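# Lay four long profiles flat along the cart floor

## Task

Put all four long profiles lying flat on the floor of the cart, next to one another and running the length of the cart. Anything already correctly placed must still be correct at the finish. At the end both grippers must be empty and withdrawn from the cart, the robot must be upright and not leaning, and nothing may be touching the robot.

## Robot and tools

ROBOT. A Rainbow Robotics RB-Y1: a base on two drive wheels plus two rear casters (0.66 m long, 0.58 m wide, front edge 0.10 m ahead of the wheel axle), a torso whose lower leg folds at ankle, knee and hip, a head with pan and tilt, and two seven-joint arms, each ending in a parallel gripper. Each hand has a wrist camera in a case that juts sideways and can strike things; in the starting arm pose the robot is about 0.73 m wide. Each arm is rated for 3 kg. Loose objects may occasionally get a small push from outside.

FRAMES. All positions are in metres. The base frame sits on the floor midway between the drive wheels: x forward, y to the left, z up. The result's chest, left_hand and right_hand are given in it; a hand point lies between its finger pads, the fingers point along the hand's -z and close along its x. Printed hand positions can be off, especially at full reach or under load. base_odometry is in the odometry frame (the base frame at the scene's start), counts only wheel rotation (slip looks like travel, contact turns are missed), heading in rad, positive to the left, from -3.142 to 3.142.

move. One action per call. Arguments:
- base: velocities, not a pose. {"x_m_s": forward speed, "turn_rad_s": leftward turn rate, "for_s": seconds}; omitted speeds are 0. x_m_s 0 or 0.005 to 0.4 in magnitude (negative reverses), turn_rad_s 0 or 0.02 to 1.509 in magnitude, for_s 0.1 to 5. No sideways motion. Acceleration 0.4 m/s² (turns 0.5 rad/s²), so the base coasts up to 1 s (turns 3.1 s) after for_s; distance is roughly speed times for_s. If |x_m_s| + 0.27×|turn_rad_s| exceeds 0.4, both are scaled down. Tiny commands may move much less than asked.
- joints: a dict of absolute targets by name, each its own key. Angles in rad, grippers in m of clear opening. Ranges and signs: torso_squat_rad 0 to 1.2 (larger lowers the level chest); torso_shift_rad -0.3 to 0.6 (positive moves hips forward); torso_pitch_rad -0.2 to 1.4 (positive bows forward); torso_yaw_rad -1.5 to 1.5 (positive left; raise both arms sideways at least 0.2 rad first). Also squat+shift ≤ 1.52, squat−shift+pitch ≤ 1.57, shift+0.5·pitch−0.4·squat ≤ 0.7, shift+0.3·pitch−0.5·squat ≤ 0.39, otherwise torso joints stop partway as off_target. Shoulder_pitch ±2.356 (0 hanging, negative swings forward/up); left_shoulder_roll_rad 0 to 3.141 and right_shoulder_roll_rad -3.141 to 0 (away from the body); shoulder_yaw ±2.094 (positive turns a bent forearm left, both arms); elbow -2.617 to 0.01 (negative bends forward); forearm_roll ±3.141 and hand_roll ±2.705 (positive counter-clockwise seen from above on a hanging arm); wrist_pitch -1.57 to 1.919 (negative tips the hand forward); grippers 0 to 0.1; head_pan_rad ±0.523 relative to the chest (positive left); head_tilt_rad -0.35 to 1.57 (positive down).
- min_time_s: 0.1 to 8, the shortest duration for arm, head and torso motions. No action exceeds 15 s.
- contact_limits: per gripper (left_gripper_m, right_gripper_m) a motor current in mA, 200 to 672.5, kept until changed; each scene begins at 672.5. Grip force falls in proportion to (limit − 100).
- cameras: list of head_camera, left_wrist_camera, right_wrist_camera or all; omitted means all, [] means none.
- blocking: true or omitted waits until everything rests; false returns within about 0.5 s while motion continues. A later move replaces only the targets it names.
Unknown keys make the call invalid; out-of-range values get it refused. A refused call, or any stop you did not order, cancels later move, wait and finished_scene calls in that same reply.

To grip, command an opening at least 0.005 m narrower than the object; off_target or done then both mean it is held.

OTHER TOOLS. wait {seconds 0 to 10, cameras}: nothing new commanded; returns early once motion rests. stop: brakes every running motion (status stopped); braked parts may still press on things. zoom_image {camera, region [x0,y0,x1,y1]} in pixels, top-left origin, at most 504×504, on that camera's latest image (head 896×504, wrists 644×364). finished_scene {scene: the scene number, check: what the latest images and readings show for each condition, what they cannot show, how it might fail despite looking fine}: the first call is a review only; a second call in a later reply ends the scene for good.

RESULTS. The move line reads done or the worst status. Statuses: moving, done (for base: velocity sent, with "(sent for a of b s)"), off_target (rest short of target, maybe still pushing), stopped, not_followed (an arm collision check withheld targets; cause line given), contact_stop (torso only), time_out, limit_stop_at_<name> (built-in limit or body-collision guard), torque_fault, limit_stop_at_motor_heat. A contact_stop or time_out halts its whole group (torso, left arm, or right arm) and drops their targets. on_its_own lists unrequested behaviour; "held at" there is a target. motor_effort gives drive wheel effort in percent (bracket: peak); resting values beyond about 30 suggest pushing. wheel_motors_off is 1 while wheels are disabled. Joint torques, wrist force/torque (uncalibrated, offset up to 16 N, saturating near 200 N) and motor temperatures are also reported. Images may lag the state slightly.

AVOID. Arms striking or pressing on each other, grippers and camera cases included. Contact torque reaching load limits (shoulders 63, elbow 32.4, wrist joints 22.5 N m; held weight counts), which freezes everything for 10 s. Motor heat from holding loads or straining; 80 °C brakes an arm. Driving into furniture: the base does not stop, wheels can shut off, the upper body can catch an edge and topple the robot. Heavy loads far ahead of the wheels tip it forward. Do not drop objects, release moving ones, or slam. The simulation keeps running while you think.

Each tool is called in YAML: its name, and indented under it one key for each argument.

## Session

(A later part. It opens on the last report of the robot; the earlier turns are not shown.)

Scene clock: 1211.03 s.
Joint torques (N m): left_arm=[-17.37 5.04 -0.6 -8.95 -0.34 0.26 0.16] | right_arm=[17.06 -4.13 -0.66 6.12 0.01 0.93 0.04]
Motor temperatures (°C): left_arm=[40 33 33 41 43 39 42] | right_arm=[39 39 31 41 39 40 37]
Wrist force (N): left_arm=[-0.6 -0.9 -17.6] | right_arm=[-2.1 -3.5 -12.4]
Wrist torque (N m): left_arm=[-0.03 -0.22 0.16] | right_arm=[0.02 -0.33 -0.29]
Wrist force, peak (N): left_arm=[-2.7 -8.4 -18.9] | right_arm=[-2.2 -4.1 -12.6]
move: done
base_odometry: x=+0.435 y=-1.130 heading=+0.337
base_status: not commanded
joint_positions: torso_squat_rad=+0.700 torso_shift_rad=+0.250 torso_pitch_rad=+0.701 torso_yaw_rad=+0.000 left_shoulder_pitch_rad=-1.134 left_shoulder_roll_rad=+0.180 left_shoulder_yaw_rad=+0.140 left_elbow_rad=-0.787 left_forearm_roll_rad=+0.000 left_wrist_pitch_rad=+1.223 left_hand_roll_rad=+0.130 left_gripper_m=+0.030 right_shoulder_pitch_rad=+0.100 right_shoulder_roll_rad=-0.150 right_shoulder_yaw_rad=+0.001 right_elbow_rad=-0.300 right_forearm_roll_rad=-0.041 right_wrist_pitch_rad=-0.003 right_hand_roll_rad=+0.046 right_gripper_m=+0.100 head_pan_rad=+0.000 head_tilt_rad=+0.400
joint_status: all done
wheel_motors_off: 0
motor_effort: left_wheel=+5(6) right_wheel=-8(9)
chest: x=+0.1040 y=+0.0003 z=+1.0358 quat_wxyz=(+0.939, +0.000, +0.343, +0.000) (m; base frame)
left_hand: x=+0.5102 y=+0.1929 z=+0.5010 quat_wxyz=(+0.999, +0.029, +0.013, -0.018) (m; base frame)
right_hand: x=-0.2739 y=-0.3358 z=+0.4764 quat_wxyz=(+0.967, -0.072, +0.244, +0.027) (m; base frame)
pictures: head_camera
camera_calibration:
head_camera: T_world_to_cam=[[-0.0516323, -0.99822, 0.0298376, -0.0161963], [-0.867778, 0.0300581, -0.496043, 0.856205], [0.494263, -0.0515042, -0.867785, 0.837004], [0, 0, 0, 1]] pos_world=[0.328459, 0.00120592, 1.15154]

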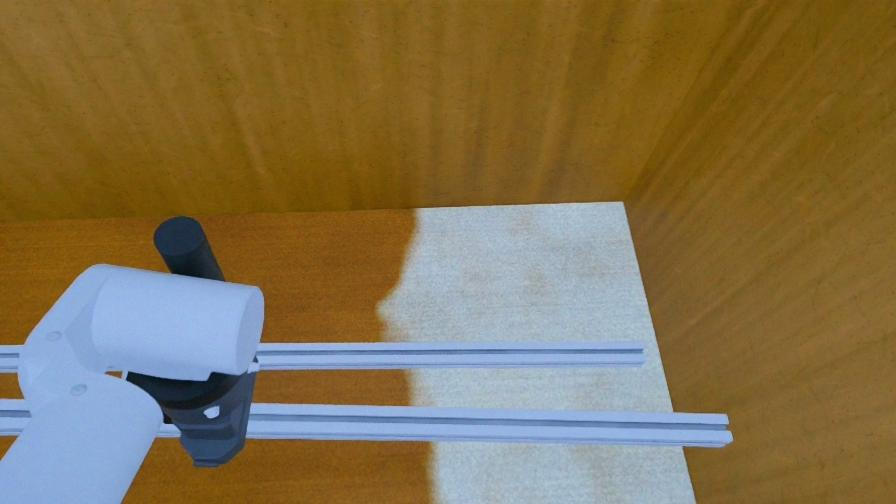

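move:
  joints: {"left_forearm_roll_rad":0.06,"left_shoulder_yaw_rad":0.17,"left_hand_roll_rad":0.12}
  cameras: []

move:
  joints: {"torso_squat_rad":0.8,"torso_shift_rad":0.34,"torso_pitch_rad":0.82,"left_shoulder_pitch_rad":-1.105,"left_elbow_rad":-0.788,"left_wrist_pitch_rad":1.073}
  cameras: ["head_camera"]

Scene clock: 1220.87 s.
Joint torques (N m): left_arm=[-18.01 4.89 0.33 -9.17 0.05 -0.03 0.11] | right_arm=[16.64 -4.11 -0.53 6.15 0.29 0.99 0]
Motor temperatures (°C): left_arm=[39 33 33 41 43 39 42] | right_arm=[39 39 31 41 39 40 37]
Wrist force (N): left_arm=[-1.0 0.1 -17.9] | right_arm=[-2.2 -4.2 -12.4]
Wrist torque (N m): left_arm=[0.05 -0.26 0.22] | right_arm=[0.11 -0.34 -0.29]
Wrist force, peak (N): left_arm=[-1.0 -0.9 -18.2] | right_arm=[-2.2 -4.1 -12.6]
move: done
base_odometry: x=+0.435 y=-1.130 heading=+0.337
base_status: not commanded
joint_positions: torso_squat_rad=+0.700 torso_shift_rad=+0.250 torso_pitch_rad=+0.701 torso_yaw_rad=+0.000 left_shoulder_pitch_rad=-1.134 left_shoulder_roll_rad=+0.180 left_shoulder_yaw_rad=+0.170 left_elbow_rad=-0.787 left_forearm_roll_rad=+0.060 left_wrist_pitch_rad=+1.223 left_hand_roll_rad=+0.120 left_gripper_m=+0.030 right_shoulder_pitch_rad=+0.100 right_shoulder_roll_rad=-0.150 right_shoulder_yaw_rad=+0.001 right_elbow_rad=-0.300 right_forearm_roll_rad=-0.041 right_wrist_pitch_rad=-0.003 right_hand_roll_rad=+0.046 right_gripper_m=+0.100 head_pan_rad=+0.000 head_tilt_rad=+0.400
joint_status: all done
wheel_motors_off: 0
motor_effort: left_wheel=+5(5) right_wheel=-5(9)
chest: x=+0.1040 y=+0.0003 z=+1.0358 quat_wxyz=(+0.939, +0.000, +0.343, +0.000) (m; base frame)
left_hand: x=+0.5090 y=+0.1828 z=+0.5009 quat_wxyz=(+1.000, -0.005, +0.017, +0.001) (m; base frame)
right_hand: x=-0.2739 y=-0.3358 z=+0.4764 quat_wxyz=(+0.967, -0.072, +0.244, +0.027) (m; base frame)
pictures: none
No camera images: "cameras" was empty.

Scene clock: 1222.30 s.
Joint torques (N m): left_arm=[-14.75 3.81 0.06 -8.3 -0.21 0.12 0.26] | right_arm=[19.04 -4.19 -0.79 6.96 0.08 1.08 0.2]
Motor temperatures (°C): left_arm=[39 33 33 41 43 39 42] | right_arm=[39 39 31 41 39 40 37]
Wrist force (N): left_arm=[-0.8 -0.1 -17.9] | right_arm=[-1.3 -3.8 -11.7]
Wrist torque (N m): left_arm=[-0.34 -0.24 0.21] | right_arm=[0.05 -0.27 -0.27]
Wrist force, peak (N): left_arm=[-1.2 0.1 -19.0] | right_arm=[-2.2 -4.1 -12.5]
move: done
base_odometry: x=+0.435 y=-1.130 heading=+0.337
base_status: not commanded
joint_positions: torso_squat_rad=+0.800 torso_shift_rad=+0.340 torso_pitch_rad=+0.821 torso_yaw_rad=+0.000 left_shoulder_pitch_rad=-1.104 left_shoulder_roll_rad=+0.180 left_shoulder_yaw_rad=+0.170 left_elbow_rad=-0.787 left_forearm_roll_rad=+0.060 left_wrist_pitch_rad=+1.073 left_hand_roll_rad=+0.120 left_gripper_m=+0.030 right_shoulder_pitch_rad=+0.100 right_shoulder_roll_rad=-0.150 right_shoulder_yaw_rad=+0.001 right_elbow_rad=-0.300 right_forearm_roll_rad=-0.041 right_wrist_pitch_rad=-0.003 right_hand_roll_rad=+0.046 right_gripper_m=+0.100 head_pan_rad=+0.000 head_tilt_rad=+0.400
joint_status: all done
wheel_motors_off: 0
motor_effort: left_wheel=+6(9) right_wheel=-8(8)
chest: x=+0.1611 y=+0.0003 z=+0.9512 quat_wxyz=(+0.917, +0.000, +0.399, +0.000) (m; base frame)
left_hand: x=+0.5156 y=+0.1857 z=+0.3602 quat_wxyz=(+1.000, -0.010, +0.017, +0.006) (m; base frame)
right_hand: x=-0.2811 y=-0.3358 z=+0.4411 quat_wxyz=(+0.950, -0.070, +0.302, +0.031) (m; base frame)
pictures: head_camera
camera_calibration:
head_camera: T_world_to_cam=[[-0.0476923, -0.99822, 0.0358088, -0.0170468], [-0.920923, 0.0300597, -0.388583, 0.770143], [0.386815, -0.0515096, -0.920718, 0.80308], [0, 0, 0, 1]] pos_world=[0.397787, 0.00119959, 1.03928]

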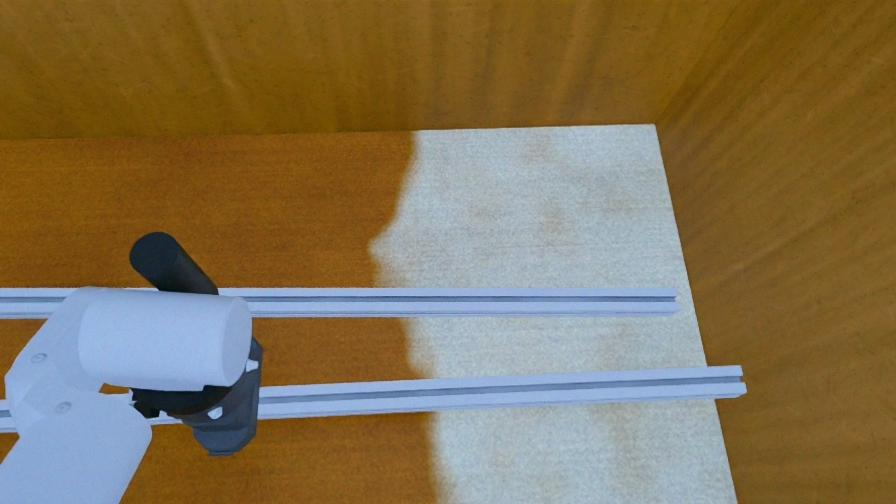

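move:
  joints: {"left_shoulder_yaw_rad":0.225,"left_hand_roll_rad":0.035,"left_forearm_roll_rad":0.05}
  cameras: ["head_camera"]

Scene clock: 1228.33 s.
Joint torques (N m): left_arm=[-14.46 3.46 0.51 -7.91 0.05 0.08 0.2] | right_arm=[19.52 -3.6 -0.46 7.1 0.15 1.27 0.03]
Motor temperatures (°C): left_arm=[39 33 33 41 43 39 42] | right_arm=[39 39 31 41 39 40 37]
Wrist force (N): left_arm=[-1.3 0.1 -17.7] | right_arm=[-1.4 -3.9 -11.8]
Wrist torque (N m): left_arm=[-0.20 -0.30 0.21] | right_arm=[0.07 -0.27 -0.26]
Wrist force, peak (N): left_arm=[-1.0 0.0 -18.4] | right_arm=[-1.3 -3.8 -12.1]
move: done
base_odometry: x=+0.435 y=-1.130 heading=+0.337
base_status: not commanded
joint_positions: torso_squat_rad=+0.800 torso_shift_rad=+0.340 torso_pitch_rad=+0.821 torso_yaw_rad=+0.000 left_shoulder_pitch_rad=-1.104 left_shoulder_roll_rad=+0.180 left_shoulder_yaw_rad=+0.225 left_elbow_rad=-0.787 left_forearm_roll_rad=+0.050 left_wrist_pitch_rad=+1.073 left_hand_roll_rad=+0.035 left_gripper_m=+0.030 right_shoulder_pitch_rad=+0.100 right_shoulder_roll_rad=-0.150 right_shoulder_yaw_rad=+0.001 right_elbow_rad=-0.300 right_forearm_roll_rad=-0.041 right_wrist_pitch_rad=-0.003 right_hand_roll_rad=+0.046 right_gripper_m=+0.100 head_pan_rad=+0.000 head_tilt_rad=+0.400
joint_status: all done
wheel_motors_off: 0
motor_effort: left_wheel=+6(7) right_wheel=-6(9)
chest: x=+0.1611 y=+0.0003 z=+0.9512 quat_wxyz=(+0.917, +0.000, +0.399, +0.000) (m; base frame)
left_hand: x=+0.5172 y=+0.1947 z=+0.3605 quat_wxyz=(+1.000, -0.014, +0.016, -0.012) (m; base frame)
right_hand: x=-0.2811 y=-0.3358 z=+0.4411 quat_wxyz=(+0.950, -0.070, +0.302, +0.031) (m; base frame)
pictures: head_camera
camera_calibration:
head_camera: T_world_to_cam=[[-0.0476829, -0.998221, 0.0357981, -0.0170383], [-0.920921, 0.0300548, -0.388589, 0.770146], [0.386822, -0.0514963, -0.920715, 0.803078], [0, 0, 0, 1]] pos_world=[0.397782, 0.00120102, 1.03929]

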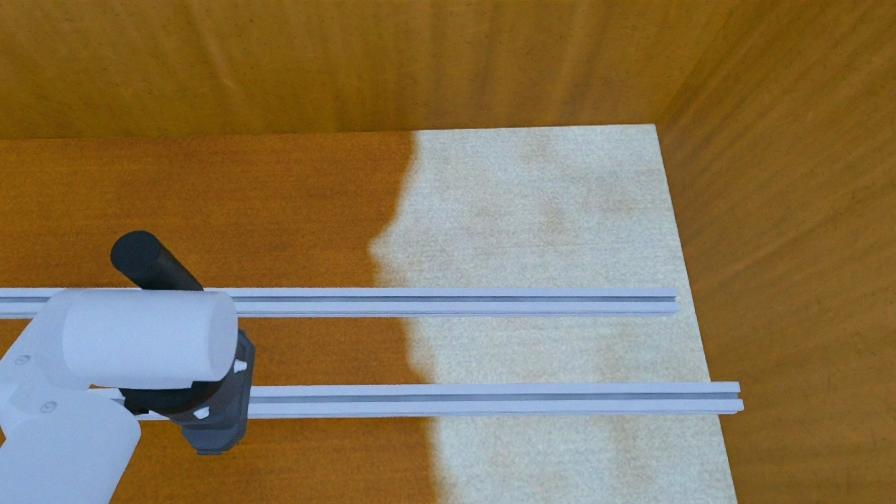

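move:
  joints: {"torso_squat_rad":0.85,"torso_shift_rad":0.38,"torso_pitch_rad":0.88,"left_shoulder_pitch_rad":-1.089,"left_wrist_pitch_rad":1.0}
  cameras: ["head_camera","left_wrist_camera"]

Scene clock: 1235.10 s.
Joint torques (N m): left_arm=[4.17 1.31 0.38 4.41 -0.5 -1.83 0.59] | right_arm=[20.01 -3.69 -0.48 7.75 -0.1 1.21 0.16]
Motor temperatures (°C): left_arm=[39 33 33 41 43 39 42] | right_arm=[39 39 31 41 39 40 37]
Wrist force (N): left_arm=[-13.5 -3.5 67.3] | right_arm=[-1.1 -3.6 -11.4]
Wrist torque (N m): left_arm=[-0.14 -1.38 -0.41] | right_arm=[0.02 -0.27 -0.28]
Wrist force, peak (N): left_arm=[-55.2 -6.5 193.8] | right_arm=[-1.3 -3.9 -12.1]
move: contact_stop
base_odometry: x=+0.435 y=-1.130 heading=+0.337
base_status: not commanded
joint_positions: torso_squat_rad=+0.851 torso_shift_rad=+0.375 torso_pitch_rad=+0.868 torso_yaw_rad=+0.002 left_shoulder_pitch_rad=-1.093 left_shoulder_roll_rad=+0.180 left_shoulder_yaw_rad=+0.225 left_elbow_rad=-0.791 left_forearm_roll_rad=+0.050 left_wrist_pitch_rad=+1.000 left_hand_roll_rad=+0.035 left_gripper_m=+0.031 right_shoulder_pitch_rad=+0.100 right_shoulder_roll_rad=-0.150 right_shoulder_yaw_rad=+0.001 right_elbow_rad=-0.300 right_forearm_roll_rad=-0.041 right_wrist_pitch_rad=-0.003 right_hand_roll_rad=+0.046 right_gripper_m=+0.100 head_pan_rad=+0.000 head_tilt_rad=+0.400
joint_status: torso_squat_rad contact_stop (moved +0.051 of +0.050); torso_shift_rad contact_stop (moved +0.035 of +0.040); torso_pitch_rad contact_stop (moved +0.048 of +0.059); the others done
wheel_motors_off: 0
motor_effort: left_wheel=+10(29) right_wheel=-4(18)
chest: x=+0.1772 y=+0.0000 z=+0.9098 quat_wxyz=(+0.907, +0.000, +0.421, +0.001) (m; base frame)
left_hand: x=+0.5153 y=+0.1979 z=+0.3000 quat_wxyz=(+1.000, -0.013, +0.007, -0.009) (m; base frame)
right_hand: x=-0.2885 y=-0.3356 z=+0.4207 quat_wxyz=(+0.943, -0.068, +0.324, +0.034) (m; base frame)
pictures: head_camera, left_wrist_camera
camera_calibration:
head_camera: T_world_to_cam=[[-0.0449431, -0.998336, 0.0361339, -0.0158356], [-0.938467, 0.0297942, -0.344082, 0.731504], [0.342432, -0.0493746, -0.938244, 0.782533], [0, 0, 0, 1]] pos_world=[0.417816, 0.00103345, 0.986476]
left_wrist_camera: T_world_to_cam=[[0.999799, 0.00276198, 0.0198437, -0.522348], [-0.00750273, -0.866767, 0.498658, 0.0577462], [0.0185771, -0.498706, -0.866572, 0.427859], [0, 0, 0, 1]] pos_world=[0.514728, 0.264871, 0.352341]

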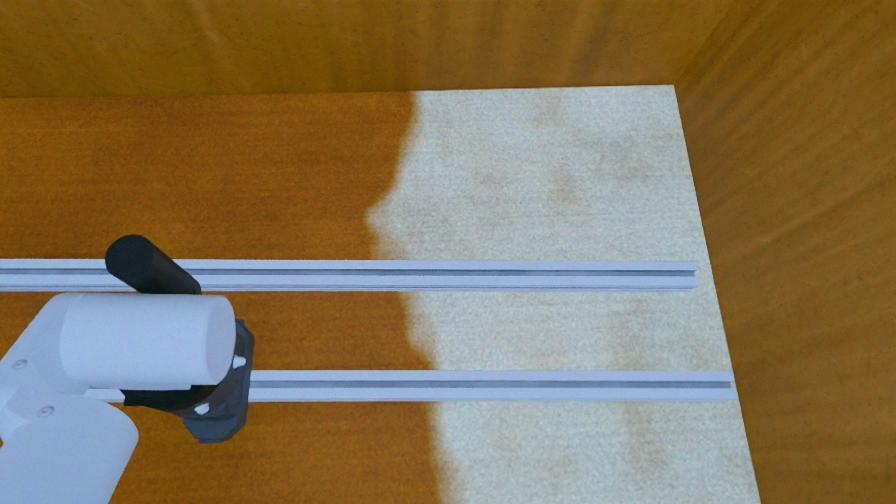

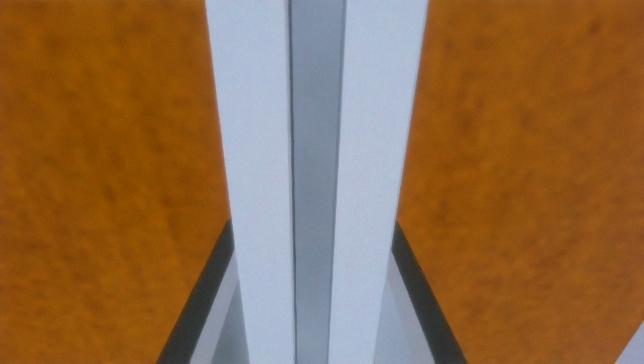

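move:
  joints: {"left_gripper_m":0.1}
  cameras: []

move:
  joints: {"torso_squat_rad":0.7,"torso_shift_rad":0.25,"torso_pitch_rad":0.7,"left_shoulder_pitch_rad":-1.135,"left_wrist_pitch_rad":1.223}
  cameras: ["head_camera"]

move:
  joints: {"torso_squat_rad":0.4,"torso_shift_rad":0,"torso_pitch_rad":0.3,"left_shoulder_pitch_rad":-1.2,"left_wrist_pitch_rad":1.6}
  cameras: []

move:
  base: {"x_m_s":-0.3,"for_s":2.4}
  cameras: ["head_camera"]

Scene clock: 1241.57 s.
Joint torques (N m): left_arm=[-2.09 2.51 0.13 3.35 -0.63 -6 0.44] | right_arm=[19.42 -3.61 -0.48 7.42 0.07 1.26 0.05]
Motor temperatures (°C): left_arm=[38 33 33 41 43 39 42] | right_arm=[39 39 31 41 39 40 37]
Wrist force (N): left_arm=[-46.1 -2.4 108.9] | right_arm=[-1.1 -3.6 -11.4]
Wrist torque (N m): left_arm=[0.40 -5.23 0.26] | right_arm=[0.04 -0.25 -0.28]
Wrist force, peak (N): left_arm=[-49.0 -4.8 114.4] | right_arm=[-1.3 -3.9 -11.6]
move: done
base_odometry: x=+0.435 y=-1.130 heading=+0.338
base_status: not commanded
joint_positions: torso_squat_rad=+0.851 torso_shift_rad=+0.375 torso_pitch_rad=+0.868 torso_yaw_rad=+0.002 left_shoulder_pitch_rad=-1.091 left_shoulder_roll_rad=+0.180 left_shoulder_yaw_rad=+0.225 left_elbow_rad=-0.790 left_forearm_roll_rad=+0.050 left_wrist_pitch_rad=+1.002 left_hand_roll_rad=+0.035 left_gripper_m=+0.100 right_shoulder_pitch_rad=+0.100 right_shoulder_roll_rad=-0.150 right_shoulder_yaw_rad=+0.001 right_elbow_rad=-0.300 right_forearm_roll_rad=-0.041 right_wrist_pitch_rad=-0.003 right_hand_roll_rad=+0.046 right_gripper_m=+0.100 head_pan_rad=+0.000 head_tilt_rad=+0.400
joint_status: all done
wheel_motors_off: 0
motor_effort: left_wheel=+20(20) right_wheel=-3(5)
chest: x=+0.1769 y=+0.0000 z=+0.9101 quat_wxyz=(+0.907, +0.000, +0.420, +0.001) (m; base frame)
left_hand: x=+0.5140 y=+0.1982 z=+0.3000 quat_wxyz=(+1.000, -0.013, +0.008, -0.009) (m; base frame)
right_hand: x=-0.2885 y=-0.3355 z=+0.4205 quat_wxyz=(+0.943, -0.068, +0.324, +0.034) (m; base frame)
pictures: none
No camera images: "cameras" was empty.

Scene clock: 1243.23 s.
Joint torques (N m): left_arm=[-14.7 2.69 -0.07 -7.08 0.11 0.02 0.53] | right_arm=[16.28 -4.35 -0.48 6.06 -0.1 1.11 0.16]
Motor temperatures (°C): left_arm=[38 33 33 41 43 39 42] | right_arm=[39 39 31 41 39 40 37]
Wrist force (N): left_arm=[-1.3 0.4 -8.6] | right_arm=[-2.2 -3.7 -12.4]
Wrist torque (N m): left_arm=[-0.30 -0.21 0.22] | right_arm=[0.04 -0.32 -0.28]
Wrist force, peak (N): left_arm=[-41.0 -1.3 97.7] | right_arm=[-2.2 -4.1 -12.5]
move: done
base_odometry: x=+0.435 y=-1.130 heading=+0.337
base_status: not commanded
joint_positions: torso_squat_rad=+0.700 torso_shift_rad=+0.250 torso_pitch_rad=+0.700 torso_yaw_rad=+0.001 left_shoulder_pitch_rad=-1.135 left_shoulder_roll_rad=+0.180 left_shoulder_yaw_rad=+0.225 left_elbow_rad=-0.788 left_forearm_roll_rad=+0.050 left_wrist_pitch_rad=+1.223 left_hand_roll_rad=+0.035 left_gripper_m=+0.100 right_shoulder_pitch_rad=+0.100 right_shoulder_roll_rad=-0.150 right_shoulder_yaw_rad=+0.001 right_elbow_rad=-0.300 right_forearm_roll_rad=-0.041 right_wrist_pitch_rad=-0.003 right_hand_roll_rad=+0.046 right_gripper_m=+0.100 head_pan_rad=+0.000 head_tilt_rad=+0.400
joint_status: all done
wheel_motors_off: 0
motor_effort: left_wheel=+6(21) right_wheel=-7(9)
chest: x=+0.1038 y=+0.0002 z=+1.0359 quat_wxyz=(+0.939, +0.000, +0.343, +0.001) (m; base frame)
left_hand: x=+0.5109 y=+0.1912 z=+0.5023 quat_wxyz=(+1.000, -0.012, +0.016, -0.017) (m; base frame)
right_hand: x=-0.2735 y=-0.3356 z=+0.4758 quat_wxyz=(+0.967, -0.071, +0.244, +0.028) (m; base frame)
pictures: head_camera
camera_calibration:
head_camera: T_world_to_cam=[[-0.050513, -0.998312, 0.0286551, -0.0151889], [-0.867538, 0.0296451, -0.496486, 0.856459], [0.494799, -0.0499385, -0.867572, 0.836944], [0, 0, 0, 1]] pos_world=[0.328125, 0.00124257, 1.15176]

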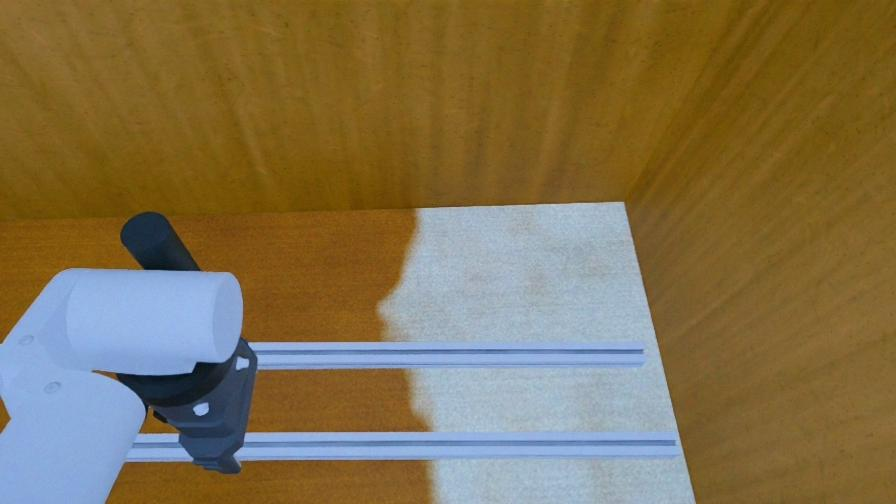

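Scene clock: 1245.83 s.
Joint torques (N m): left_arm=[-21.87 4.92 0.31 -8.06 0.02 -0.26 0.23] | right_arm=[6.66 -5.45 -0.16 2.18 0.14 -0.05 0.06]
Motor temperatures (°C): left_arm=[38 33 33 41 43 39 42] | right_arm=[39 39 31 41 39 40 37]
Wrist force (N): left_arm=[-1.6 0.1 -8.6] | right_arm=[-4.3 -3.8 -12.8]
Wrist torque (N m): left_arm=[-0.30 -0.27 0.25] | right_arm=[0.05 -0.44 -0.29]
Wrist force, peak (N): left_arm=[-2.0 0.5 -9.2] | right_arm=[-4.6 -3.9 -13.1]
move: done
base_odometry: x=+0.435 y=-1.130 heading=+0.337
base_status: not commanded
joint_positions: torso_squat_rad=+0.400 torso_shift_rad=+0.000 torso_pitch_rad=+0.300 torso_yaw_rad=+0.001 left_shoulder_pitch_rad=-1.200 left_shoulder_roll_rad=+0.180 left_shoulder_yaw_rad=+0.225 left_elbow_rad=-0.788 left_forearm_roll_rad=+0.050 left_wrist_pitch_rad=+1.600 left_hand_roll_rad=+0.035 left_gripper_m=+0.100 right_shoulder_pitch_rad=+0.100 right_shoulder_roll_rad=-0.150 right_shoulder_yaw_rad=+0.001 right_elbow_rad=-0.300 right_forearm_roll_rad=-0.041 right_wrist_pitch_rad=-0.003 right_hand_roll_rad=+0.046 right_gripper_m=+0.100 head_pan_rad=+0.000 head_tilt_rad=+0.400
joint_status: all done
wheel_motors_off: 0
motor_effort: left_wheel=+8(9) right_wheel=-6(10)
chest: x=-0.1366 y=+0.0002 z=+1.2208 quat_wxyz=(+0.989, +0.000, +0.149, +0.001) (m; base frame)
left_hand: x=+0.3859 y=+0.1845 z=+0.9023 quat_wxyz=(+0.999, +0.000, -0.027, -0.030) (m; base frame)
right_hand: x=-0.2660 y=-0.3356 z=+0.5581 quat_wxyz=(+0.996, -0.075, +0.047, +0.013) (m; base frame)
pictures: none
No camera images: "cameras" was empty.

Scene clock: 1249.73 s.
Joint torques (N m): left_arm=[-21.62 4.73 -0.4 -8.52 -0.02 0.13 0.29] | right_arm=[7.09 -5.02 -0.62 1.62 0.22 0.24 0.02]
Motor temperatures (°C): left_arm=[38 33 33 41 43 39 42] | right_arm=[38 39 31 40 39 40 37]
Wrist force (N): left_arm=[-1.4 0.1 -8.5] | right_arm=[-4.4 -3.8 -13.0]
Wrist torque (N m): left_arm=[-0.31 -0.25 0.24] | right_arm=[0.07 -0.44 -0.30]
Wrist force, peak (N): left_arm=[-1.8 0.3 -8.9] | right_arm=[-4.8 -4.0 -13.1]
move: done
base_odometry: x=-0.244 y=-1.369 heading=+0.339
base_status: done (sent for 2.4 of 2.4 s)
joint_positions: torso_squat_rad=+0.400 torso_shift_rad=+0.000 torso_pitch_rad=+0.300 torso_yaw_rad=+0.001 left_shoulder_pitch_rad=-1.200 left_shoulder_roll_rad=+0.180 left_shoulder_yaw_rad=+0.225 left_elbow_rad=-0.788 left_forearm_roll_rad=+0.050 left_wrist_pitch_rad=+1.600 left_hand_roll_rad=+0.035 left_gripper_m=+0.100 right_shoulder_pitch_rad=+0.100 right_shoulder_roll_rad=-0.150 right_shoulder_yaw_rad=+0.001 right_elbow_rad=-0.300 right_forearm_roll_rad=-0.041 right_wrist_pitch_rad=-0.003 right_hand_roll_rad=+0.046 right_gripper_m=+0.100 head_pan_rad=+0.000 head_tilt_rad=+0.400
joint_status: not commanded
wheel_motors_off: 0
motor_effort: left_wheel=+19(45) right_wheel=-16(36)
chest: x=-0.1365 y=+0.0003 z=+1.2208 quat_wxyz=(+0.989, +0.000, +0.149, +0.001) (m; base frame)
left_hand: x=+0.3858 y=+0.1845 z=+0.9022 quat_wxyz=(+0.999, +0.000, -0.027, -0.030) (m; base frame)
right_hand: x=-0.2661 y=-0.3357 z=+0.5581 quat_wxyz=(+0.996, -0.075, +0.047, +0.013) (m; base frame)
pictures: head_camera
camera_calibration:
head_camera: T_world_to_cam=[[-0.0576877, -0.998312, 0.00679405, -0.00687659], [-0.605722, 0.0295906, -0.795126, 1.14014], [0.793582, -0.0499843, -0.606407, 0.838271], [0, 0, 0, 1]] pos_world=[0.0249719, 0.00129814, 1.41493]

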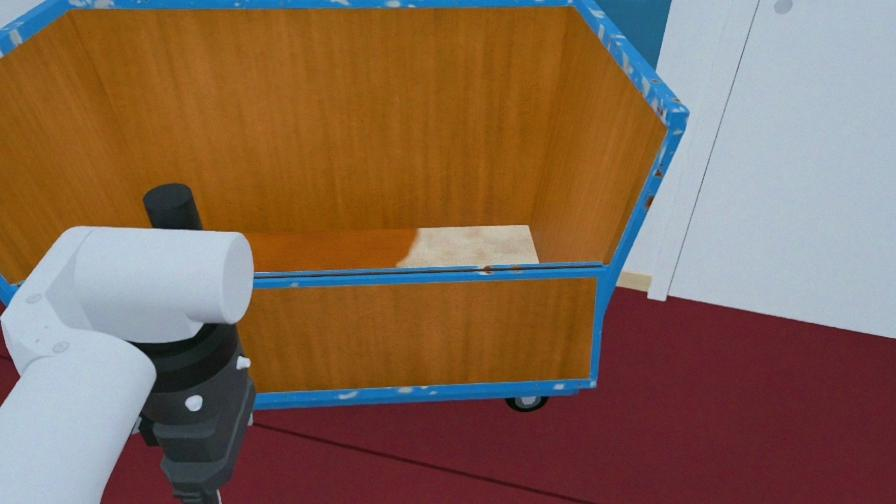

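move:
  base: {"turn_rad_s":0.5,"for_s":2.35}
  joints: {"left_shoulder_pitch_rad":-0.421,"left_elbow_rad":-2.066,"left_wrist_pitch_rad":1.397,"left_shoulder_roll_rad":0.1,"left_shoulder_yaw_rad":0.03,"left_forearm_roll_rad":0,"left_hand_roll_rad":0.22,"head_tilt_rad":0.6}
  cameras: []

move:
  base: {"x_m_s":0.35,"for_s":4.6}
  cameras: ["head_camera"]

move:
  joints: {"head_pan_rad":-0.5,"head_tilt_rad":0.7}
  cameras: ["head_camera"]

Scene clock: 1260.70 s.
Joint torques (N m): left_arm=[-12.06 1.02 0.15 -9.11 -0.24 -1.4 0.28] | right_arm=[6.35 -5.11 -0.36 1.77 0.16 0.07 -0.06]
Motor temperatures (°C): left_arm=[39 33 33 41 43 39 42] | right_arm=[38 39 31 40 39 40 37]
Wrist force (N): left_arm=[-5.1 0.7 -7.0] | right_arm=[-4.4 -3.9 -13.0]
Wrist torque (N m): left_arm=[-0.29 -0.37 0.27] | right_arm=[0.07 -0.46 -0.30]
Wrist force, peak (N): left_arm=[-3.3 0.2 -9.1] | right_arm=[-4.6 -4.1 -13.2]
move: done
base_odometry: x=-0.244 y=-1.369 heading=+1.521
base_status: done (sent for 2.37 of 2.37 s)
joint_positions: torso_squat_rad=+0.400 torso_shift_rad=+0.000 torso_pitch_rad=+0.300 torso_yaw_rad=+0.001 left_shoulder_pitch_rad=-0.421 left_shoulder_roll_rad=+0.100 left_shoulder_yaw_rad=+0.030 left_elbow_rad=-2.066 left_forearm_roll_rad=+0.000 left_wrist_pitch_rad=+1.397 left_hand_roll_rad=+0.220 left_gripper_m=+0.100 right_shoulder_pitch_rad=+0.100 right_shoulder_roll_rad=-0.150 right_shoulder_yaw_rad=+0.001 right_elbow_rad=-0.300 right_forearm_roll_rad=-0.041 right_wrist_pitch_rad=-0.003 right_hand_roll_rad=+0.046 right_gripper_m=+0.100 head_pan_rad=+0.000 head_tilt_rad=+0.600
joint_status: all done
wheel_motors_off: 0
motor_effort: left_wheel=+4(44) right_wheel=+18(49)
chest: x=-0.1366 y=+0.0003 z=+1.2208 quat_wxyz=(+0.989, +0.000, +0.149, +0.001) (m; base frame)
left_hand: x=+0.3352 y=+0.2012 z=+0.9789 quat_wxyz=(+0.926, -0.022, -0.376, +0.040) (m; base frame)
right_hand: x=-0.2661 y=-0.3357 z=+0.5582 quat_wxyz=(+0.996, -0.075, +0.047, +0.013) (m; base frame)
pictures: none
No camera images: "cameras" was empty.

Scene clock: 1266.53 s.
Joint torques (N m): left_arm=[-11.14 1.13 0.53 -8.99 -0.5 -1.71 0.41] | right_arm=[7.06 -5.13 -0.54 2.05 0.15 0.08 -0.07]
Motor temperatures (°C): left_arm=[38 33 33 41 43 39 42] | right_arm=[38 39 31 40 39 40 37]
Wrist force (N): left_arm=[-5.0 0.7 -7.3] | right_arm=[-4.1 -3.9 -12.9]
Wrist torque (N m): left_arm=[-0.31 -0.38 0.28] | right_arm=[0.07 -0.41 -0.30]
Wrist force, peak (N): left_arm=[-5.4 0.5 -7.4] | right_arm=[-4.7 -3.9 -13.2]
move: done
base_odometry: x=-0.165 y=+0.239 heading=+1.522
base_status: done (sent for 4.6 of 4.6 s)
joint_positions: torso_squat_rad=+0.400 torso_shift_rad=+0.000 torso_pitch_rad=+0.300 torso_yaw_rad=+0.001 left_shoulder_pitch_rad=-0.421 left_shoulder_roll_rad=+0.100 left_shoulder_yaw_rad=+0.030 left_elbow_rad=-2.066 left_forearm_roll_rad=+0.000 left_wrist_pitch_rad=+1.397 left_hand_roll_rad=+0.220 left_gripper_m=+0.100 right_shoulder_pitch_rad=+0.100 right_shoulder_roll_rad=-0.150 right_shoulder_yaw_rad=+0.001 right_elbow_rad=-0.300 right_forearm_roll_rad=-0.041 right_wrist_pitch_rad=-0.003 right_hand_roll_rad=+0.046 right_gripper_m=+0.100 head_pan_rad=+0.000 head_tilt_rad=+0.600
joint_status: not commanded
wheel_motors_off: 0
motor_effort: left_wheel=+8(45) right_wheel=-10(49)
chest: x=-0.1365 y=+0.0003 z=+1.2208 quat_wxyz=(+0.989, +0.000, +0.150, +0.001) (m; base frame)
left_hand: x=+0.3353 y=+0.2012 z=+0.9789 quat_wxyz=(+0.926, -0.022, -0.376, +0.040) (m; base frame)
right_hand: x=-0.2659 y=-0.3356 z=+0.5582 quat_wxyz=(+0.996, -0.075, +0.047, +0.013) (m; base frame)
pictures: head_camera
camera_calibration:
head_camera: T_world_to_cam=[[-0.0552193, -0.998302, 0.0185473, -0.0231602], [-0.751688, 0.0293374, -0.658865, 0.940454], [0.657203, -0.0503239, -0.752032, 1.03519], [0, 0, 0, 1]] pos_world=[0.0253221, 0.00138325, 1.39856]

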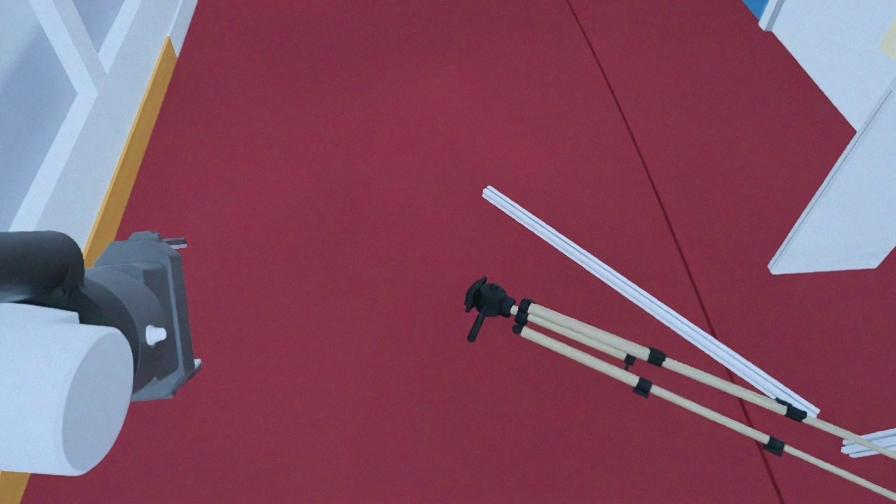

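Scene clock: 1267.53 s.
Joint torques (N m): left_arm=[-11.54 1.25 -0.03 -9.34 -0.46 -1.31 0.31] | right_arm=[6.85 -5.54 -0.58 2.17 0.27 0.24 0.02]
Motor temperatures (°C): left_arm=[38 33 33 41 43 39 42] | right_arm=[37 39 31 40 39 40 37]
Wrist force (N): left_arm=[-5.2 0.7 -7.1] | right_arm=[-4.5 -3.5 -13.1]
Wrist torque (N m): left_arm=[-0.29 -0.39 0.27] | right_arm=[0.04 -0.46 -0.31]
Wrist force, peak (N): left_arm=[-5.3 0.6 -7.4] | right_arm=[-4.6 -3.6 -13.1]
move: done
base_odometry: x=-0.165 y=+0.239 heading=+1.522
base_status: not commanded
joint_positions: torso_squat_rad=+0.400 torso_shift_rad=+0.000 torso_pitch_rad=+0.300 torso_yaw_rad=+0.001 left_shoulder_pitch_rad=-0.421 left_shoulder_roll_rad=+0.100 left_shoulder_yaw_rad=+0.030 left_elbow_rad=-2.066 left_forearm_roll_rad=+0.000 left_wrist_pitch_rad=+1.397 left_hand_roll_rad=+0.220 left_gripper_m=+0.100 right_shoulder_pitch_rad=+0.100 right_shoulder_roll_rad=-0.150 right_shoulder_yaw_rad=+0.001 right_elbow_rad=-0.300 right_forearm_roll_rad=-0.041 right_wrist_pitch_rad=-0.003 right_hand_roll_rad=+0.046 right_gripper_m=+0.100 head_pan_rad=-0.500 head_tilt_rad=+0.700
joint_status: all done
wheel_motors_off: 0
motor_effort: left_wheel=+9(9) right_wheel=-11(12)
chest: x=-0.1365 y=+0.0003 z=+1.2208 quat_wxyz=(+0.989, +0.000, +0.150, +0.001) (m; base frame)
left_hand: x=+0.3353 y=+0.2012 z=+0.9789 quat_wxyz=(+0.925, -0.022, -0.376, +0.040) (m; base frame)
right_hand: x=-0.2659 y=-0.3356 z=+0.5582 quat_wxyz=(+0.996, -0.075, +0.047, +0.013) (m; base frame)
pictures: head_camera
camera_calibration:
head_camera: T_world_to_cam=[[-0.50356, -0.848368, 0.163399, -0.252072], [-0.729254, 0.315962, -0.606924, 0.868557], [0.463267, -0.424782, -0.777781, 1.06066], [0, 0, 0, 1]] pos_world=[0.0150958, -0.0377316, 1.3933]

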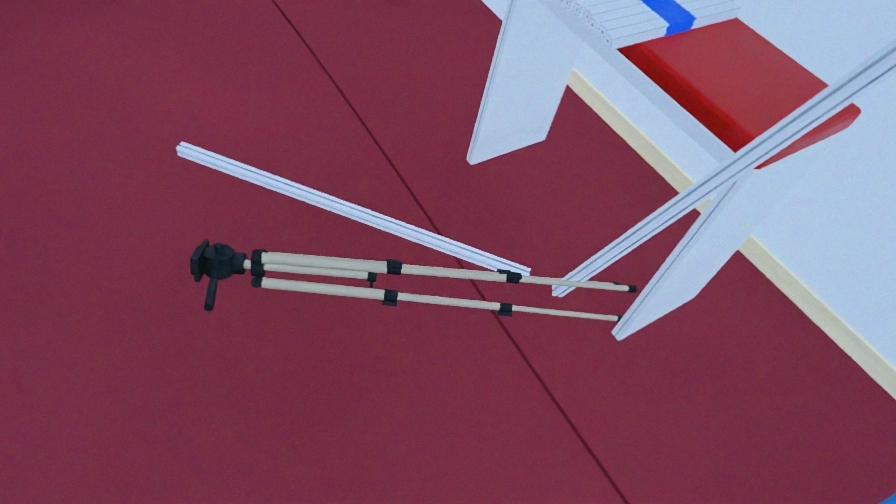

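zoom_image:
  camera: "head_camera"
  region: [460, 220, 660, 340]

Scaled by 2.520 from the camera's 896x504 image, which has a finer 1280x720 frame.

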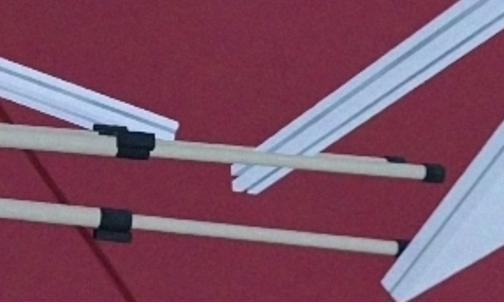

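move:
  base: {"turn_rad_s":-0.5,"for_s":2.08}
  joints: {"head_pan_rad":0}
  cameras: []

move:
  base: {"x_m_s":0.2,"for_s":1.75}
  cameras: []

move:
  base: {"turn_rad_s":0.3,"for_s":1.6}
  cameras: ["head_camera"]

Scene clock: 1334.83 s.
Joint torques (N m): left_arm=[-11.1 1.11 0.26 -8.65 -0.4 -1.41 0.26] | right_arm=[7.62 -5.47 -0.45 2.14 0.13 0.04 0.02]
Motor temperatures (°C): left_arm=[37 33 33 41 43 39 41] | right_arm=[36 39 31 39 39 40 36]
Wrist force (N): left_arm=[-5.3 0.7 -6.7] | right_arm=[-4.5 -3.8 -13.0]
Wrist torque (N m): left_arm=[-0.31 -0.40 0.29] | right_arm=[0.06 -0.46 -0.29]
Wrist force, peak (N): left_arm=[-5.2 0.3 -7.6] | right_arm=[-4.8 -3.9 -13.1]
move: done
base_odometry: x=-0.165 y=+0.239 heading=+0.489
base_status: done (sent for 2.07 of 2.07 s)
joint_positions: torso_squat_rad=+0.400 torso_shift_rad=+0.000 torso_pitch_rad=+0.300 torso_yaw_rad=+0.001 left_shoulder_pitch_rad=-0.421 left_shoulder_roll_rad=+0.100 left_shoulder_yaw_rad=+0.030 left_elbow_rad=-2.066 left_forearm_roll_rad=+0.000 left_wrist_pitch_rad=+1.397 left_hand_roll_rad=+0.220 left_gripper_m=+0.100 right_shoulder_pitch_rad=+0.100 right_shoulder_roll_rad=-0.150 right_shoulder_yaw_rad=+0.001 right_elbow_rad=-0.300 right_forearm_roll_rad=-0.041 right_wrist_pitch_rad=-0.003 right_hand_roll_rad=+0.046 right_gripper_m=+0.100 head_pan_rad=+0.000 head_tilt_rad=+0.700
joint_status: all done
wheel_motors_off: 0
motor_effort: left_wheel=+15(36) right_wheel=+2(46)
chest: x=-0.1365 y=+0.0003 z=+1.2208 quat_wxyz=(+0.989, +0.000, +0.150, +0.001) (m; base frame)
left_hand: x=+0.3353 y=+0.2012 z=+0.9789 quat_wxyz=(+0.925, -0.022, -0.376, +0.040) (m; base frame)
right_hand: x=-0.2659 y=-0.3357 z=+0.5582 quat_wxyz=(+0.996, -0.075, +0.047, +0.013) (m; base frame)
pictures: none
No camera images: "cameras" was empty.

Scene clock: 1337.63 s.
Joint torques (N m): left_arm=[-10.96 1.31 -0.21 -8.8 -0.4 -1.17 0.26] | right_arm=[7.17 -5.57 -0.63 2.24 -0.05 0.05 -0.09]
Motor temperatures (°C): left_arm=[37 33 33 41 43 39 41] | right_arm=[36 39 31 39 39 40 36]
Wrist force (N): left_arm=[-5.2 0.9 -7.1] | right_arm=[-4.2 -3.9 -13.1]
Wrist torque (N m): left_arm=[-0.33 -0.37 0.28] | right_arm=[0.07 -0.42 -0.29]
Wrist force, peak (N): left_arm=[-5.3 0.6 -7.4] | right_arm=[-4.8 -4.0 -13.1]
move: done
base_odometry: x=+0.147 y=+0.405 heading=+0.488
base_status: done (sent for 1.77 of 1.77 s)
joint_positions: torso_squat_rad=+0.400 torso_shift_rad=+0.000 torso_pitch_rad=+0.300 torso_yaw_rad=+0.001 left_shoulder_pitch_rad=-0.421 left_shoulder_roll_rad=+0.100 left_shoulder_yaw_rad=+0.030 left_elbow_rad=-2.066 left_forearm_roll_rad=+0.000 left_wrist_pitch_rad=+1.397 left_hand_roll_rad=+0.220 left_gripper_m=+0.100 right_shoulder_pitch_rad=+0.100 right_shoulder_roll_rad=-0.150 right_shoulder_yaw_rad=+0.001 right_elbow_rad=-0.300 right_forearm_roll_rad=-0.041 right_wrist_pitch_rad=-0.003 right_hand_roll_rad=+0.046 right_gripper_m=+0.100 head_pan_rad=+0.000 head_tilt_rad=+0.700
joint_status: not commanded
wheel_motors_off: 0
motor_effort: left_wheel=-10(45) right_wheel=+9(47)
chest: x=-0.1365 y=+0.0003 z=+1.2208 quat_wxyz=(+0.989, +0.000, +0.149, +0.001) (m; base frame)
left_hand: x=+0.3353 y=+0.2012 z=+0.9790 quat_wxyz=(+0.925, -0.022, -0.376, +0.040) (m; base frame)
right_hand: x=-0.2659 y=-0.3357 z=+0.5582 quat_wxyz=(+0.996, -0.075, +0.047, +0.013) (m; base frame)
pictures: none
No camera images: "cameras" was empty.

Scene clock: 1340.17 s.
Joint torques (N m): left_arm=[-10.87 1.37 0.31 -8.8 -0.29 -1.33 0.45] | right_arm=[7.27 -4.96 -0.1 1.84 0.01 0.15 0.06]
Motor temperatures (°C): left_arm=[37 33 33 41 43 39 41] | right_arm=[36 39 31 39 39 40 36]
Wrist force (N): left_arm=[-5.0 0.9 -6.9] | right_arm=[-4.3 -3.9 -13.0]
Wrist torque (N m): left_arm=[-0.36 -0.36 0.28] | right_arm=[0.07 -0.43 -0.30]
Wrist force, peak (N): left_arm=[-5.1 0.5 -7.4] | right_arm=[-4.7 -3.8 -13.3]
move: done
base_odometry: x=+0.147 y=+0.404 heading=+0.967
base_status: done (sent for 1.6 of 1.6 s)
joint_positions: torso_squat_rad=+0.400 torso_shift_rad=+0.000 torso_pitch_rad=+0.300 torso_yaw_rad=+0.001 left_shoulder_pitch_rad=-0.421 left_shoulder_roll_rad=+0.100 left_shoulder_yaw_rad=+0.030 left_elbow_rad=-2.066 left_forearm_roll_rad=+0.000 left_wrist_pitch_rad=+1.397 left_hand_roll_rad=+0.220 left_gripper_m=+0.100 right_shoulder_pitch_rad=+0.100 right_shoulder_roll_rad=-0.150 right_shoulder_yaw_rad=+0.001 right_elbow_rad=-0.300 right_forearm_roll_rad=-0.041 right_wrist_pitch_rad=-0.003 right_hand_roll_rad=+0.046 right_gripper_m=+0.100 head_pan_rad=+0.000 head_tilt_rad=+0.700
joint_status: not commanded
wheel_motors_off: 0
motor_effort: left_wheel=+3(43) right_wheel=+13(40)
chest: x=-0.1365 y=+0.0003 z=+1.2208 quat_wxyz=(+0.989, +0.000, +0.149, +0.001) (m; base frame)
left_hand: x=+0.3353 y=+0.2012 z=+0.9789 quat_wxyz=(+0.925, -0.022, -0.376, +0.040) (m; base frame)
right_hand: x=-0.2660 y=-0.3357 z=+0.5582 quat_wxyz=(+0.996, -0.075, +0.047, +0.013) (m; base frame)
pictures: head_camera
camera_calibration:
head_camera: T_world_to_cam=[[-0.0531366, -0.998296, 0.0241153, -0.0308827], [-0.813691, 0.0292863, -0.580559, 0.826883], [0.578864, -0.0504713, -0.813861, 1.11769], [0, 0, 0, 1]] pos_world=[0.0241937, 0.00136501, 1.39045]

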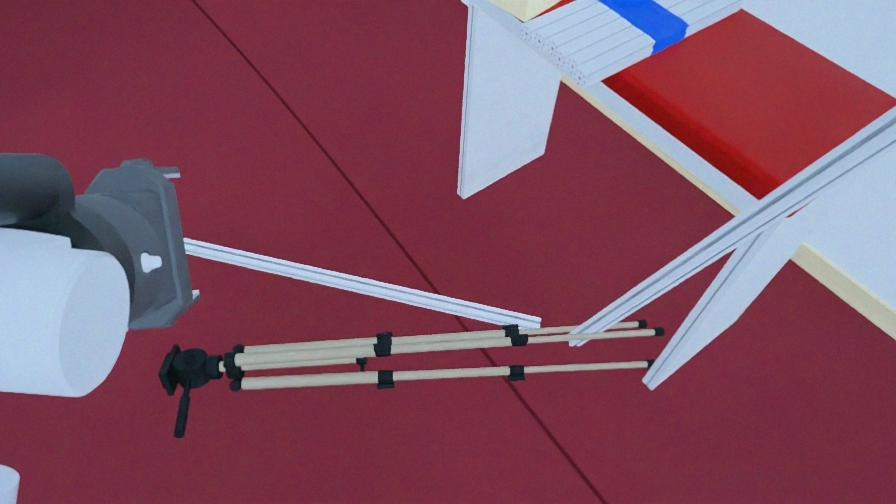

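move:
  base: {"x_m_s":0.2,"for_s":2.3}
  cameras: ["head_camera"]

move:
  joints: {"torso_squat_rad":1.0,"torso_shift_rad":0.515,"torso_pitch_rad":1.08,"head_tilt_rad":0.1,"left_shoulder_roll_rad":0.2,"left_hand_roll_rad":-0.06}
  cameras: ["head_camera","left_wrist_camera"]

Scene clock: 1370.80 s.
Joint torques (N m): left_arm=[-11.3 0.99 -0.33 -8.76 -0.4 -1.52 0.74] | right_arm=[7.9 -5.42 -0.18 1.81 0.07 -0.17 0.01]
Motor temperatures (°C): left_arm=[37 33 33 41 43 39 41] | right_arm=[36 39 31 39 39 40 36]
Wrist force (N): left_arm=[-5.1 0.9 -7.2] | right_arm=[-4.5 -4.0 -13.1]
Wrist torque (N m): left_arm=[-0.34 -0.35 0.27] | right_arm=[0.06 -0.46 -0.30]
Wrist force, peak (N): left_arm=[-5.1 0.6 -7.5] | right_arm=[-4.6 -3.8 -13.3]
move: done
base_odometry: x=+0.408 y=+0.784 heading=+0.968
base_status: done (sent for 2.3 of 2.3 s)
joint_positions: torso_squat_rad=+0.400 torso_shift_rad=+0.000 torso_pitch_rad=+0.300 torso_yaw_rad=+0.001 left_shoulder_pitch_rad=-0.421 left_shoulder_roll_rad=+0.100 left_shoulder_yaw_rad=+0.030 left_elbow_rad=-2.066 left_forearm_roll_rad=+0.000 left_wrist_pitch_rad=+1.397 left_hand_roll_rad=+0.220 left_gripper_m=+0.100 right_shoulder_pitch_rad=+0.100 right_shoulder_roll_rad=-0.150 right_shoulder_yaw_rad=+0.001 right_elbow_rad=-0.300 right_forearm_roll_rad=-0.041 right_wrist_pitch_rad=-0.003 right_hand_roll_rad=+0.046 right_gripper_m=+0.100 head_pan_rad=+0.000 head_tilt_rad=+0.700
joint_status: not commanded
wheel_motors_off: 0
motor_effort: left_wheel=+9(43) right_wheel=-9(50)
chest: x=-0.1365 y=+0.0003 z=+1.2208 quat_wxyz=(+0.989, +0.000, +0.149, +0.001) (m; base frame)
left_hand: x=+0.3353 y=+0.2012 z=+0.9789 quat_wxyz=(+0.925, -0.022, -0.376, +0.040) (m; base frame)
right_hand: x=-0.2659 y=-0.3357 z=+0.5582 quat_wxyz=(+0.996, -0.075, +0.047, +0.013) (m; base frame)
pictures: head_camera
camera_calibration:
head_camera: T_world_to_cam=[[-0.0531367, -0.998296, 0.0241153, -0.030883], [-0.813691, 0.0292864, -0.580559, 0.826882], [0.578863, -0.0504714, -0.813861, 1.11769], [0, 0, 0, 1]] pos_world=[0.0241934, 0.00136488, 1.39045]

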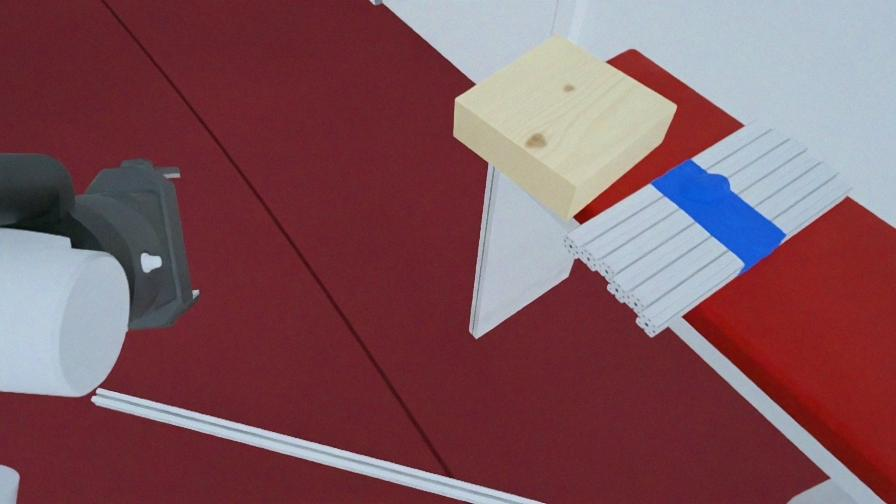

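Scene clock: 1375.07 s.
Joint torques (N m): left_arm=[1.89 1.61 -0.14 -8.34 -0.48 0.15 0.39] | right_arm=[22.5 -2.71 -0.24 9.12 0.04 1.54 0.08]
Motor temperatures (°C): left_arm=[37 33 33 41 43 39 41] | right_arm=[36 39 31 39 39 40 36]
Wrist force (N): left_arm=[-1.4 -0.2 -8.8] | right_arm=[0.2 -4.1 -10.9]
Wrist torque (N m): left_arm=[-0.26 -0.25 0.22] | right_arm=[0.05 -0.21 -0.27]
Wrist force, peak (N): left_arm=[-1.3 0.0 -9.0] | right_arm=[-4.8 -3.7 -13.1]
move: done
base_odometry: x=+0.408 y=+0.784 heading=+0.968
base_status: not commanded
joint_positions: torso_squat_rad=+1.000 torso_shift_rad=+0.515 torso_pitch_rad=+1.080 torso_yaw_rad=+0.001 left_shoulder_pitch_rad=-0.421 left_shoulder_roll_rad=+0.200 left_shoulder_yaw_rad=+0.030 left_elbow_rad=-2.066 left_forearm_roll_rad=+0.000 left_wrist_pitch_rad=+1.397 left_hand_roll_rad=-0.060 left_gripper_m=+0.100 right_shoulder_pitch_rad=+0.100 right_shoulder_roll_rad=-0.150 right_shoulder_yaw_rad=+0.001 right_elbow_rad=-0.300 right_forearm_roll_rad=-0.041 right_wrist_pitch_rad=-0.003 right_hand_roll_rad=+0.046 right_gripper_m=+0.100 head_pan_rad=+0.000 head_tilt_rad=+0.100
joint_status: all done
wheel_motors_off: 0
motor_effort: left_wheel=+4(14) right_wheel=-6(13)
chest: x=+0.2313 y=+0.0003 z=+0.7554 quat_wxyz=(+0.858, +0.000, +0.514, +0.001) (m; base frame)
left_hand: x=+0.4039 y=+0.2365 z=+0.2529 quat_wxyz=(+0.992, +0.033, +0.000, -0.125) (m; base frame)
right_hand: x=-0.3269 y=-0.3357 z=+0.3755 quat_wxyz=(+0.903, -0.065, +0.422, +0.041) (m; base frame)
pictures: head_camera, left_wrist_camera
camera_calibration:
head_camera: T_world_to_cam=[[-0.0482734, -0.998309, 0.0323848, -0.000769267], [-0.904513, 0.0299382, -0.425395, 0.788148], [0.423706, -0.0498277, -0.904428, 0.515035], [0, 0, 0, 1]] pos_world=[0.49463, 0.00129926, 0.801111]
left_wrist_camera: T_world_to_cam=[[0.972685, -0.230565, 0.0268905, -0.345764], [-0.220468, -0.881354, 0.417862, 0.223737], [-0.0726445, -0.412377, -0.908112, 0.435329], [0, 0, 0, 1]] pos_world=[0.41727, 0.29699, 0.311135]

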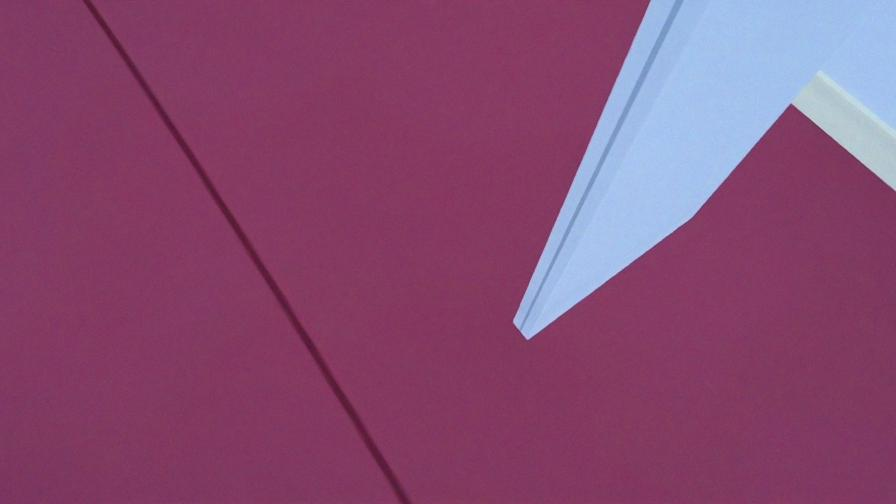

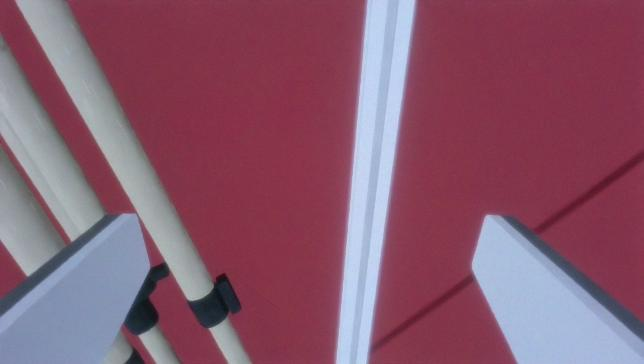

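move:
  joints: {"left_shoulder_pitch_rad":-0.86,"left_elbow_rad":-1.137,"left_wrist_pitch_rad":0.917,"left_shoulder_roll_rad":0.2}
  cameras: ["left_wrist_camera"]

Scene clock: 1388.00 s.
Joint torques (N m): left_arm=[-1.77 1.16 -0.02 -5.49 -0.24 0.09 0.34] | right_arm=[23.39 -2.65 -0.38 9.15 -0.22 1.62 0.11]
Motor temperatures (°C): left_arm=[36 33 33 41 43 39 41] | right_arm=[37 38 31 40 39 40 36]
Wrist force (N): left_arm=[-0.9 0.6 -8.3] | right_arm=[0.0 -3.8 -10.9]
Wrist torque (N m): left_arm=[-0.33 -0.22 0.26] | right_arm=[0.02 -0.21 -0.26]
Wrist force, peak (N): left_arm=[-2.1 0.1 -9.1] | right_arm=[0.2 -4.1 -11.1]
move: done
base_odometry: x=+0.408 y=+0.784 heading=+0.968
base_status: not commanded
joint_positions: torso_squat_rad=+1.000 torso_shift_rad=+0.515 torso_pitch_rad=+1.080 torso_yaw_rad=+0.001 left_shoulder_pitch_rad=-0.860 left_shoulder_roll_rad=+0.200 left_shoulder_yaw_rad=+0.030 left_elbow_rad=-1.137 left_forearm_roll_rad=+0.000 left_wrist_pitch_rad=+0.917 left_hand_roll_rad=-0.060 left_gripper_m=+0.100 right_shoulder_pitch_rad=+0.100 right_shoulder_roll_rad=-0.150 right_shoulder_yaw_rad=+0.001 right_elbow_rad=-0.300 right_forearm_roll_rad=-0.041 right_wrist_pitch_rad=-0.003 right_hand_roll_rad=+0.046 right_gripper_m=+0.100 head_pan_rad=+0.000 head_tilt_rad=+0.100
joint_status: all done
wheel_motors_off: 0
motor_effort: left_wheel=+4(5) right_wheel=-5(7)
chest: x=+0.2313 y=+0.0003 z=+0.7555 quat_wxyz=(+0.858, +0.000, +0.514, +0.001) (m; base frame)
left_hand: x=+0.4410 y=+0.2034 z=+0.1034 quat_wxyz=(+0.988, +0.013, +0.010, -0.151) (m; base frame)
right_hand: x=-0.3269 y=-0.3357 z=+0.3755 quat_wxyz=(+0.903, -0.065, +0.422, +0.041) (m; base frame)
pictures: left_wrist_camera
camera_calibration:
left_wrist_camera: T_world_to_cam=[[0.959984, -0.279814, 0.0116575, -0.368302], [-0.254306, -0.853525, 0.454778, 0.270714], [-0.117303, -0.439544, -0.890529, 0.312007], [0, 0, 0, 1]] pos_world=[0.459008, 0.265146, 0.15903]

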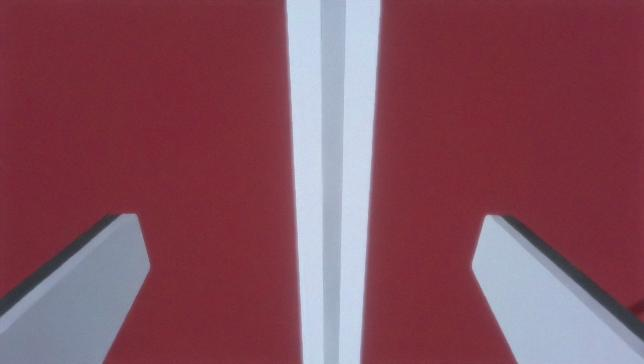

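move:
  joints: {"left_shoulder_pitch_rad":-1.06,"left_elbow_rad":-0.66,"left_wrist_pitch_rad":0.64,"left_shoulder_roll_rad":0.2}
  cameras: ["left_wrist_camera"]
  min_time_s: 1.5

Scene clock: 1394.00 s.
Joint torques (N m): left_arm=[-4.7 1.56 -0.47 -3.65 -0.13 -0.05 0.35] | right_arm=[23.11 -2.78 -0.26 9.02 -0.05 1.56 0.1]
Motor temperatures (°C): left_arm=[36 33 33 41 43 39 41] | right_arm=[38 38 31 40 39 40 36]
Wrist force (N): left_arm=[-1.0 0.1 -8.0] | right_arm=[0.1 -4.0 -10.7]
Wrist torque (N m): left_arm=[-0.27 -0.22 0.22] | right_arm=[0.05 -0.21 -0.26]
Wrist force, peak (N): left_arm=[-0.9 0.2 -9.0] | right_arm=[0.0 -4.0 -11.1]
move: done
base_odometry: x=+0.408 y=+0.784 heading=+0.968
base_status: not commanded
joint_positions: torso_squat_rad=+1.000 torso_shift_rad=+0.515 torso_pitch_rad=+1.080 torso_yaw_rad=+0.001 left_shoulder_pitch_rad=-1.060 left_shoulder_roll_rad=+0.200 left_shoulder_yaw_rad=+0.030 left_elbow_rad=-0.660 left_forearm_roll_rad=+0.000 left_wrist_pitch_rad=+0.640 left_hand_roll_rad=-0.060 left_gripper_m=+0.100 right_shoulder_pitch_rad=+0.100 right_shoulder_roll_rad=-0.150 right_shoulder_yaw_rad=+0.001 right_elbow_rad=-0.300 right_forearm_roll_rad=-0.041 right_wrist_pitch_rad=-0.003 right_hand_roll_rad=+0.046 right_gripper_m=+0.100 head_pan_rad=+0.000 head_tilt_rad=+0.100
joint_status: all done
wheel_motors_off: 0
motor_effort: left_wheel=+3(4) right_wheel=-4(6)
chest: x=+0.2313 y=+0.0003 z=+0.7555 quat_wxyz=(+0.858, +0.000, +0.514, +0.001) (m; base frame)
left_hand: x=+0.4349 y=+0.1945 z=+0.0588 quat_wxyz=(+0.986, +0.009, +0.012, -0.165) (m; base frame)
right_hand: x=-0.3269 y=-0.3357 z=+0.3755 quat_wxyz=(+0.903, -0.065, +0.422, +0.041) (m; base frame)
pictures: left_wrist_camera
camera_calibration:
left_wrist_camera: T_world_to_cam=[[0.951699, -0.306902, 0.00896832, -0.355321], [-0.275854, -0.841865, 0.463861, 0.288327], [-0.13481, -0.44393, -0.885863, 0.275903], [0, 0, 0, 1]] pos_world=[0.45489, 0.256165, 0.113856]

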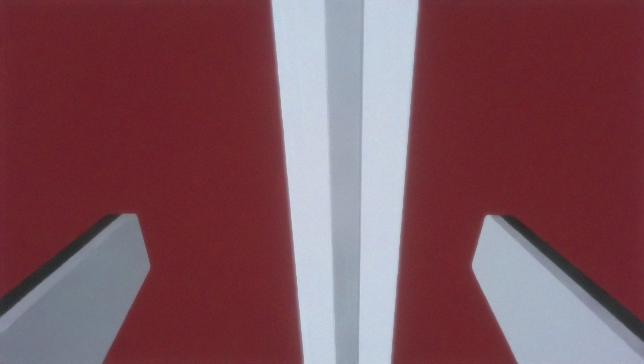

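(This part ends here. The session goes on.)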